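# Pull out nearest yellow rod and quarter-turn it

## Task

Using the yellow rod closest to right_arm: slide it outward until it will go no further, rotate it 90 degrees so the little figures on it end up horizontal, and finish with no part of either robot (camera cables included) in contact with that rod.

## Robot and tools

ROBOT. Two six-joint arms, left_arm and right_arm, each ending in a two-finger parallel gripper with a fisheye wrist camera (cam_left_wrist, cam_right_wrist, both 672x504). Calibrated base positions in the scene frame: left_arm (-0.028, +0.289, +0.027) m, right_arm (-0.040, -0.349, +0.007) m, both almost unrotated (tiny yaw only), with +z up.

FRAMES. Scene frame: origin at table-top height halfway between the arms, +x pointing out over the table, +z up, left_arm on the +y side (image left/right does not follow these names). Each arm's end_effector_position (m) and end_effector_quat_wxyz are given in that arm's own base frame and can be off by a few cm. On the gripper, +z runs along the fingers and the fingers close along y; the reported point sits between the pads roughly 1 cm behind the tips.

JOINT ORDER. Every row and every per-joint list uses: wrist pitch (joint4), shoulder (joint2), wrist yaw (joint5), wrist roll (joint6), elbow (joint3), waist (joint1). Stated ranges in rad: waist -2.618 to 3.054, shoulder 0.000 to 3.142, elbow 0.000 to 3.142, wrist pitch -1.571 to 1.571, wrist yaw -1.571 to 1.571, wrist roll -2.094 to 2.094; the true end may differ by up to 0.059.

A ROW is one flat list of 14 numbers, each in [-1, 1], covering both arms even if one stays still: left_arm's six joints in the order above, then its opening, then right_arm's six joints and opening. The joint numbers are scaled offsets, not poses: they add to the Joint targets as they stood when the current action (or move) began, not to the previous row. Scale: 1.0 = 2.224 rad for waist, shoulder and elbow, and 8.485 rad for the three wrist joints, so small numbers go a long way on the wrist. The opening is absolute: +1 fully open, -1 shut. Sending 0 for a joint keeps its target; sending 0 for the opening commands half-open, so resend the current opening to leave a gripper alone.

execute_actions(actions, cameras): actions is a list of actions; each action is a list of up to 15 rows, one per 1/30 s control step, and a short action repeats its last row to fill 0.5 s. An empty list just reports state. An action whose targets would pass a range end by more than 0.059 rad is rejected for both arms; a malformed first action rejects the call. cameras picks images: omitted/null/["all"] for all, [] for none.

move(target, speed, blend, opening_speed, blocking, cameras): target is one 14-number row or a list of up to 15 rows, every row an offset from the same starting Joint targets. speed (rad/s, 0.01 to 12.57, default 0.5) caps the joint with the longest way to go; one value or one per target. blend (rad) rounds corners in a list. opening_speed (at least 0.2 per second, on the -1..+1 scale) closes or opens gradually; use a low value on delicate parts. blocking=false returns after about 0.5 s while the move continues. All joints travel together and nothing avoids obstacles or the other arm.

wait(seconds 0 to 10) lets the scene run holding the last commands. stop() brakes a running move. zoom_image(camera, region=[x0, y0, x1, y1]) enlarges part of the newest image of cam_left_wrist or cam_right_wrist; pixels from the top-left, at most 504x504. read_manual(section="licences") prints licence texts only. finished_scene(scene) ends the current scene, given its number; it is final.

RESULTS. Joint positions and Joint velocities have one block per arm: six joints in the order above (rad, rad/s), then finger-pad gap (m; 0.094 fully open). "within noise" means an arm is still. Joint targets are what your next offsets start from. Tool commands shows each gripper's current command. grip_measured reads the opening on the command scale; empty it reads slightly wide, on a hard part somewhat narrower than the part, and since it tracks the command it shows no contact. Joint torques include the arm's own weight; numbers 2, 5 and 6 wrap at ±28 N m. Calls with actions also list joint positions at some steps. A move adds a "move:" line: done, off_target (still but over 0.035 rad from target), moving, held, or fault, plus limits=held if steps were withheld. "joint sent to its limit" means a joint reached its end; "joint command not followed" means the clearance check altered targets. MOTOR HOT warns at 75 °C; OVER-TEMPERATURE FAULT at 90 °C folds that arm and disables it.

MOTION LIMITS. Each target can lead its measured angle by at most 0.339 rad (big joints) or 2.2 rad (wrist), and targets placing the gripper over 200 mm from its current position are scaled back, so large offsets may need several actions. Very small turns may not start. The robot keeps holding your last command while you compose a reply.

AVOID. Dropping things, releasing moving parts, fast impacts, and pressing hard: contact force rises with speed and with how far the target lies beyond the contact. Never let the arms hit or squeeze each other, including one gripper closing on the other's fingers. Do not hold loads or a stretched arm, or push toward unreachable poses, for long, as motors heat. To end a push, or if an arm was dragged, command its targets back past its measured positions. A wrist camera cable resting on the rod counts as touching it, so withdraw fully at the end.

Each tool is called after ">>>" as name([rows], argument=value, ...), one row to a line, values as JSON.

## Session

>>> execute_actions(actions=[])

Scene clock: 0.00 s.
left_arm: end_effector_position=(+0.4127, +0.0165, +0.1264) grip_measured=+1.000 end_effector_quat_wxyz=(+0.618, -0.002, +0.786, +0.007) | right_arm: end_effector_position=(+0.3903, -0.0463, +0.1052) grip_measured=+1.000 end_effector_quat_wxyz=(+0.587, +0.098, +0.798, -0.097)
Joint names: [wrist pitch, shoulder, wrist yaw, wrist roll, elbow, waist]
Joint positions: left_arm=[0.901 1.55 0.039 0.018 0.411 0.054 0.094] | right_arm=[0.871 1.537 0.276 0.046 0.357 0.003 0.094]
Joint velocities: within noise
Joint torques (N m): no reading
Heat: left arm: 41 °C; right arm: 38 °C.
Joint targets: left_arm=[0.889 1.548 0.039 0.019 0.413 0.054] | right_arm=[0.861 1.534 0.277 0.048 0.360 0.003]
Tool commands: left_gripper/opening=+1.0 right_gripper/opening=+1.0
camera_calibration:
cam_left_wrist: T_world_to_cam=[[-0.0177666, -0.985889, 0.166453, -0.00796993], [-0.580802, -0.125334, -0.804339, 0.378982], [0.813851, -0.110967, -0.570379, -0.140833], [0, 0, 0, 1]] pos_world=[0.334589, 0.0240143, 0.225829]
cam_right_wrist: T_world_to_cam=[[-0.259, -0.939853, 0.222701, 0.0247898], [-0.669431, 0.00846419, -0.742826, 0.372487], [0.696262, -0.341475, -0.631359, -0.103415], [0, 0, 0, 1]] pos_world=[0.327779, -0.0151678, 0.20588]

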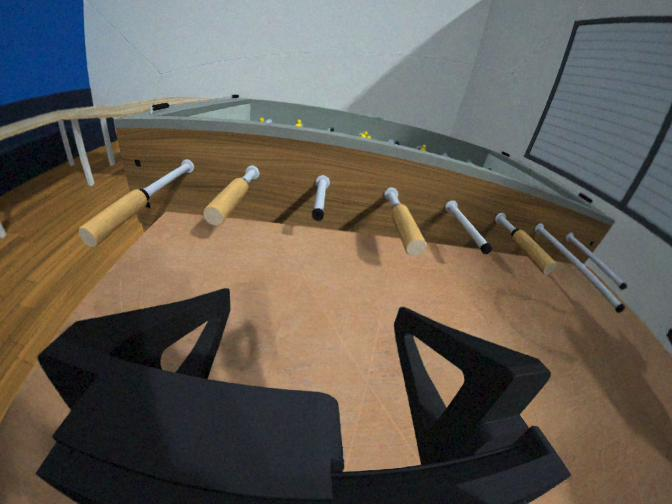

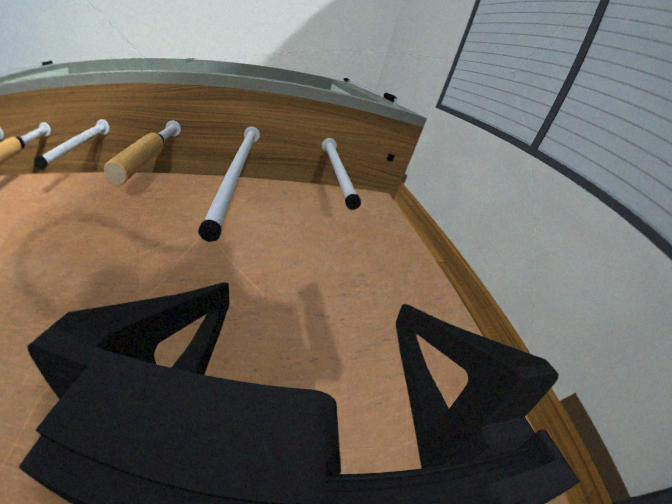

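>>> move([
  [0,0,0,0,0,0,1,0.0529,0.3579,0.0348,-0.0057,0.3282,0.2222,0.6],
  [0,0,0,0,0,0,1,0.0569,0.4029,0.0348,-0.0057,0.3282,0.2222,0.6],
], speed=0.8, opening_speed=1, cameras=["cam_right_wrist"])

Scene clock: 27.57 s.
left_arm: end_effector_position=(+0.4127, +0.0165, +0.1264) grip_measured=+1.000 end_effector_quat_wxyz=(+0.618, -0.002, +0.786, +0.007) | right_arm: end_effector_position=(+0.5300, +0.1829, +0.0653) grip_measured=+0.602 end_effector_quat_wxyz=(+0.703, +0.022, +0.711, -0.026)
Joint names: [wrist pitch, shoulder, wrist yaw, wrist roll, elbow, waist]
Joint positions: left_arm=[0.901 1.55 0.039 0.018 0.411 0.054 0.094] | right_arm=[1.327 2.419 0.571 0.002 1.078 0.503 0.075]
Joint velocities: within noise
Joint torques (N m): left_arm=[1.86 -6.78 0 0.02 5.67 -0.06] | right_arm=[1.78 -9.66 0.09 -0.03 5.16 -0.5]
Heat: left arm: 41 °C; right arm: 39 °C.
Joint targets: left_arm=[0.889 1.548 0.039 0.019 0.413 0.054] | right_arm=[1.344 2.430 0.573 -0.001 1.090 0.497]
move: done
camera_calibration:
cam_right_wrist: T_world_to_cam=[[-0.11316, -0.976441, 0.183733, 0.217338], [-0.418229, -0.120929, -0.900256, 0.335247], [0.901265, -0.178716, -0.394691, -0.301401], [0, 0, 0, 1]] pos_world=[0.436446, 0.198894, 0.142915]
Images, in order (width x height): cam_right_wrist 672x504.

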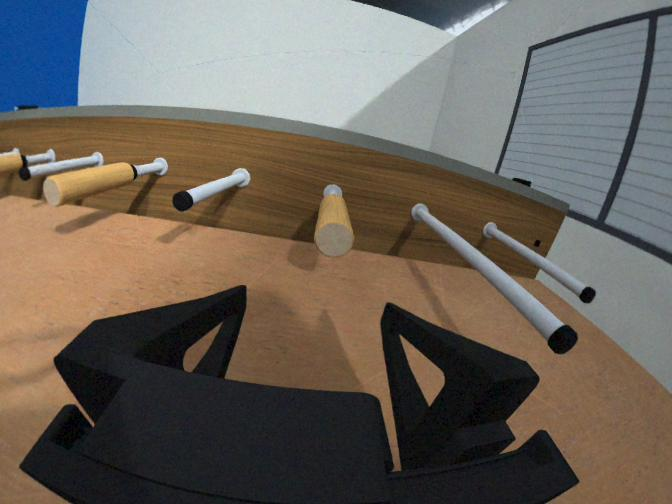

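>>> move(target=[0,0,0,0,0,0,1,-0.0445,0.1232,-0.0184,0,0.2905,-0.0683,0.6], speed=0.6, cameras=["cam_right_wrist"])

Scene clock: 38.43 s.
left_arm: end_effector_position=(+0.4127, +0.0165, +0.1264) grip_measured=+1.000 end_effector_quat_wxyz=(+0.618, -0.002, +0.786, +0.007) | right_arm: end_effector_position=(+0.6615, +0.1611, +0.0732) grip_measured=+0.602 end_effector_quat_wxyz=(+0.711, +0.033, +0.702, -0.028)
Joint names: [wrist pitch, shoulder, wrist yaw, wrist roll, elbow, waist]
Joint positions: left_arm=[0.901 1.55 0.039 0.018 0.411 0.054 0.094] | right_arm=[0.979 2.676 0.433 0.002 1.711 0.347 0.075]
Joint velocities: within noise
Joint torques (N m): left_arm=[1.85 -6.83 -0.01 0 5.64 -0.02] | right_arm=[1.61 -11.26 -0.14 -0.03 7.88 -0.16]
Heat: left arm: 41 °C; right arm: 41 °C.
Joint targets: left_arm=[0.889 1.548 0.039 0.019 0.413 0.054] | right_arm=[0.966 2.704 0.416 -0.001 1.736 0.345]
move: done
camera_calibration:
cam_right_wrist: T_world_to_cam=[[-0.1351, -0.976194, 0.169688, 0.224933], [-0.397678, -0.103437, -0.911676, 0.379171], [0.907524, -0.190648, -0.374236, -0.424378], [0, 0, 0, 1]] pos_world=[0.56631, 0.177891, 0.148695]
Images, in order (width x height): cam_right_wrist 672x504.

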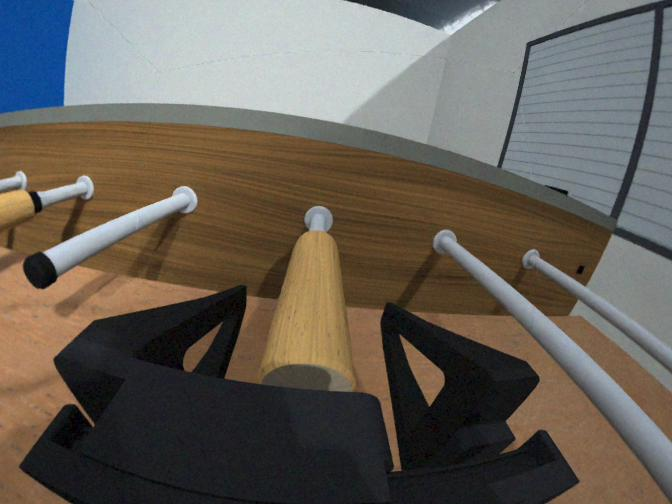

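>>> move([
  [0,0,0,0,0,0,1,0,0,0,0,0,0,-0.9],
  [0,0,0,0,0,0,1,0,0,0,-0.187,0,0,-0.9],
  [0,0,0,0,0,0,1,0.0226,-0.0771,0.0204,-0.187,-0.1623,0.0425,-0.9],
  [0,0,0,0,0,0,1,0.0373,-0.114,0.0446,-0.187,-0.2555,0.0897,-0.9],
  [0,0,0,0,0,0,1,0.041,-0.1232,0.0741,-0.187,-0.2786,0.1347,-0.9],
  [0,0,0,0,0,0,1,0.0457,-0.1326,0.1,-0.187,-0.3061,0.1798,-0.9],
], speed=[0.5,1.2,0.4,0.4,0.35,0.3], blend=[0,0,0.04,0.04,0.04,0], opening_speed=0.9)

Scene clock: 71.37 s.
left_arm: end_effector_position=(+0.4127, +0.0165, +0.1264) grip_measured=+1.000 end_effector_quat_wxyz=(+0.618, -0.002, +0.786, +0.007) | right_arm: end_effector_position=(+0.4874, +0.1759, +0.0706) grip_measured=-0.307 end_effector_quat_wxyz=(+0.383, -0.381, +0.593, -0.596)
Joint names: [wrist pitch, shoulder, wrist yaw, wrist roll, elbow, waist]
Joint positions: left_arm=[0.901 1.55 0.039 0.018 0.411 0.054 0.094] | right_arm=[1.329 2.431 1.081 -1.581 1.114 0.653 0.033]
Joint velocities: within noise
Joint torques (N m): left_arm=[1.86 -6.8 -0.01 0.01 5.63 -0.05] | right_arm=[1.65 -12.33 2.06 -0.06 -0.12 8.34]
Heat: left arm: 41 °C; right arm: 41 °C.
Joint targets: left_arm=[0.889 1.548 0.039 0.019 0.413 0.054] | right_arm=[1.354 2.409 1.265 -1.588 1.055 0.746]
move: off_target (right_arm); right_arm: the wrist yaw is farthest, 0.184 rad from its target
camera_calibration:
cam_left_wrist: T_world_to_cam=[[-0.0177666, -0.985889, 0.166453, -0.00796993], [-0.580802, -0.125334, -0.804339, 0.378982], [0.813851, -0.110967, -0.570379, -0.140833], [0, 0, 0, 1]] pos_world=[0.334589, 0.0240143, 0.225829]
cam_right_wrist: T_world_to_cam=[[0.0242453, 0.184776, 0.982482, -0.123004], [-0.73943, -0.658084, 0.142014, 0.498822], [0.672796, -0.72992, 0.120674, -0.0902864], [0, 0, 0, 1]] pos_world=[0.432571, 0.285093, 0.0609048]

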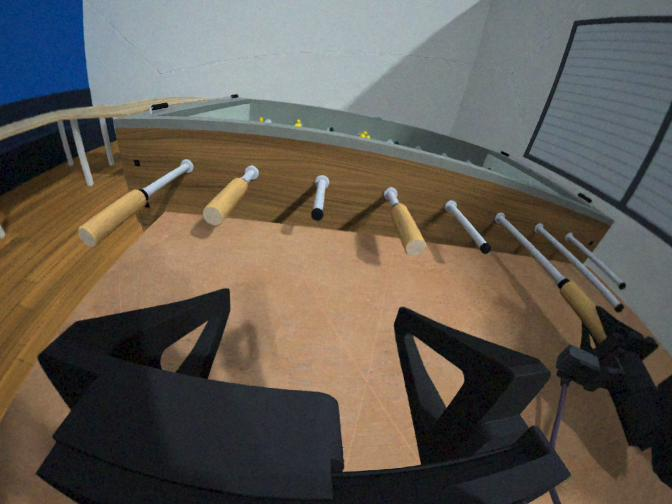

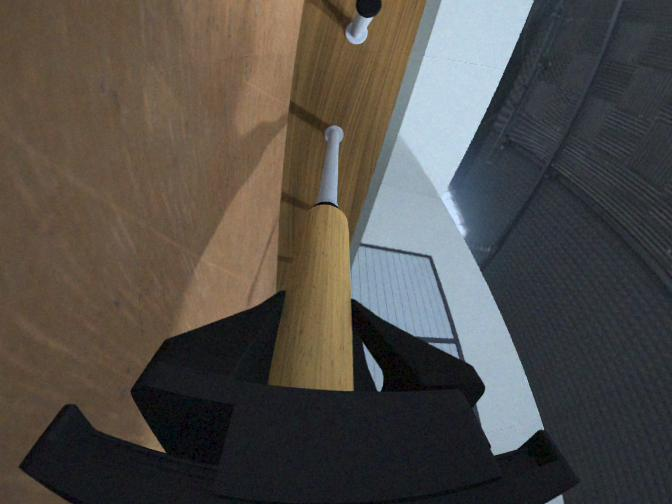

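>>> move([
  [0,0,0,0,0,0,1,-0.0017,0.0067,-0.0206,0,0.0193,-0.0351,-0.9],
  [0,0,0,0,0,0,1,-0.0017,0.0067,-0.0206,0,0.0193,-0.0351,0.3],
], opening_speed=0.8, cameras=["cam_right_wrist"])

>>> move(target=[0,0,0,0,0,0,1,0,0,0,0,0,0.13,0.3])

Scene clock: 78.27 s.
left_arm: end_effector_position=(+0.4127, +0.0165, +0.1264) grip_measured=+1.000 end_effector_quat_wxyz=(+0.618, -0.002, +0.786, +0.007) | right_arm: end_effector_position=(+0.4856, +0.1797, +0.0705) grip_measured=+0.298 end_effector_quat_wxyz=(+0.383, -0.385, +0.591, -0.597)
Joint names: [wrist pitch, shoulder, wrist yaw, wrist roll, elbow, waist]
Joint positions: left_arm=[0.901 1.55 0.039 0.018 0.411 0.054 0.094] | right_arm=[1.328 2.431 1.084 -1.589 1.114 0.661 0.061]
Joint velocities: within noise
Joint torques (N m): left_arm=[1.86 -6.78 -0.01 0.01 5.64 -0.02] | right_arm=[1.51 -11.07 0.11 0.02 2.95 0.57]
Heat: left arm: 41 °C; right arm: 42 °C.
Joint targets: left_arm=[0.889 1.548 0.039 0.019 0.413 0.054] | right_arm=[1.340 2.424 1.090 -1.588 1.098 0.667]
move: done
camera_calibration:
cam_right_wrist: T_world_to_cam=[[0.0265161, 0.191953, 0.981046, -0.125826], [-0.735188, -0.661229, 0.149248, 0.498012], [0.677345, -0.72521, 0.123588, -0.0895883], [0, 0, 0, 1]] pos_world=[0.430151, 0.288483, 0.060186]
Images, in order (width x height): cam_right_wrist 672x504.

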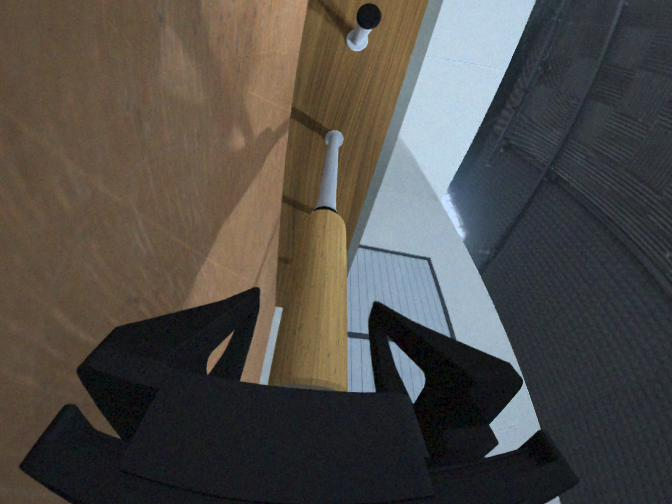

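Scene clock: 79.27 s.
left_arm: end_effector_position=(+0.4127, +0.0165, +0.1264) grip_measured=+1.000 end_effector_quat_wxyz=(+0.618, -0.002, +0.786, +0.007) | right_arm: end_effector_position=(+0.4109, +0.3139, +0.0705) grip_measured=+0.298 end_effector_quat_wxyz=(+0.466, -0.468, +0.528, -0.534)
Joint names: [wrist pitch, shoulder, wrist yaw, wrist roll, elbow, waist]
Joint positions: left_arm=[0.901 1.55 0.039 0.018 0.411 0.054 0.094] | right_arm=[1.328 2.431 1.089 -1.589 1.114 0.961 0.061]
Joint velocities: within noise
Joint torques (N m): left_arm=[1.85 -6.8 -0.01 0.02 5.65 -0.06] | right_arm=[1.51 -11.06 0.05 0.03 2.93 -0.39]
Heat: left arm: 41 °C; right arm: 42 °C.
Joint targets: left_arm=[0.889 1.548 0.039 0.019 0.413 0.054] | right_arm=[1.340 2.424 1.090 -1.587 1.098 0.956]
move: done
camera_calibration:
cam_left_wrist: T_world_to_cam=[[-0.0177666, -0.985889, 0.166453, -0.00796993], [-0.580802, -0.125334, -0.804339, 0.378982], [0.813851, -0.110967, -0.570379, -0.140833], [0, 0, 0, 1]] pos_world=[0.334589, 0.0240143, 0.225829]
cam_right_wrist: T_world_to_cam=[[-0.0301068, 0.191356, 0.981059, -0.126142], [-0.512228, -0.845781, 0.149251, 0.498109], [0.858321, -0.498033, 0.123482, -0.0872775], [0, 0, 0, 1]] pos_world=[0.32626, 0.401962, 0.0601862]

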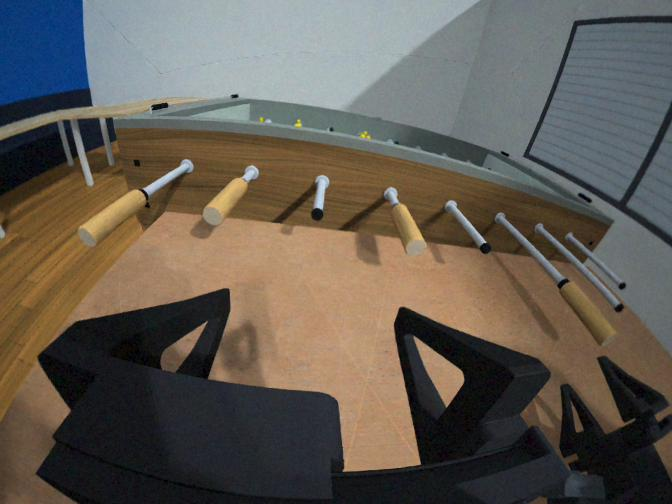

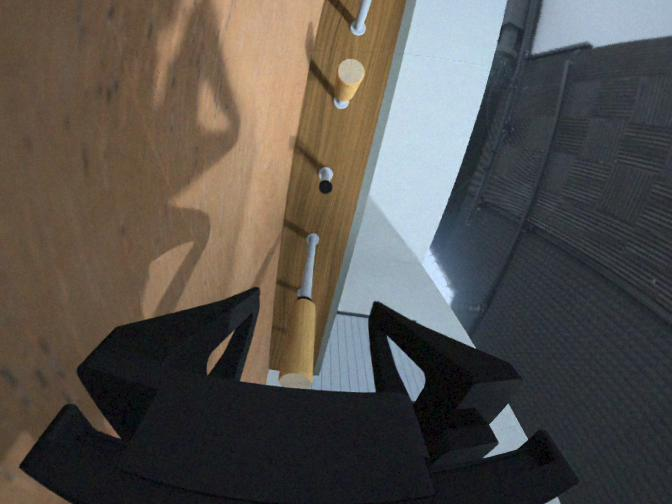

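>>> finished_scene(scene=3)

The scene is finished: the task was done.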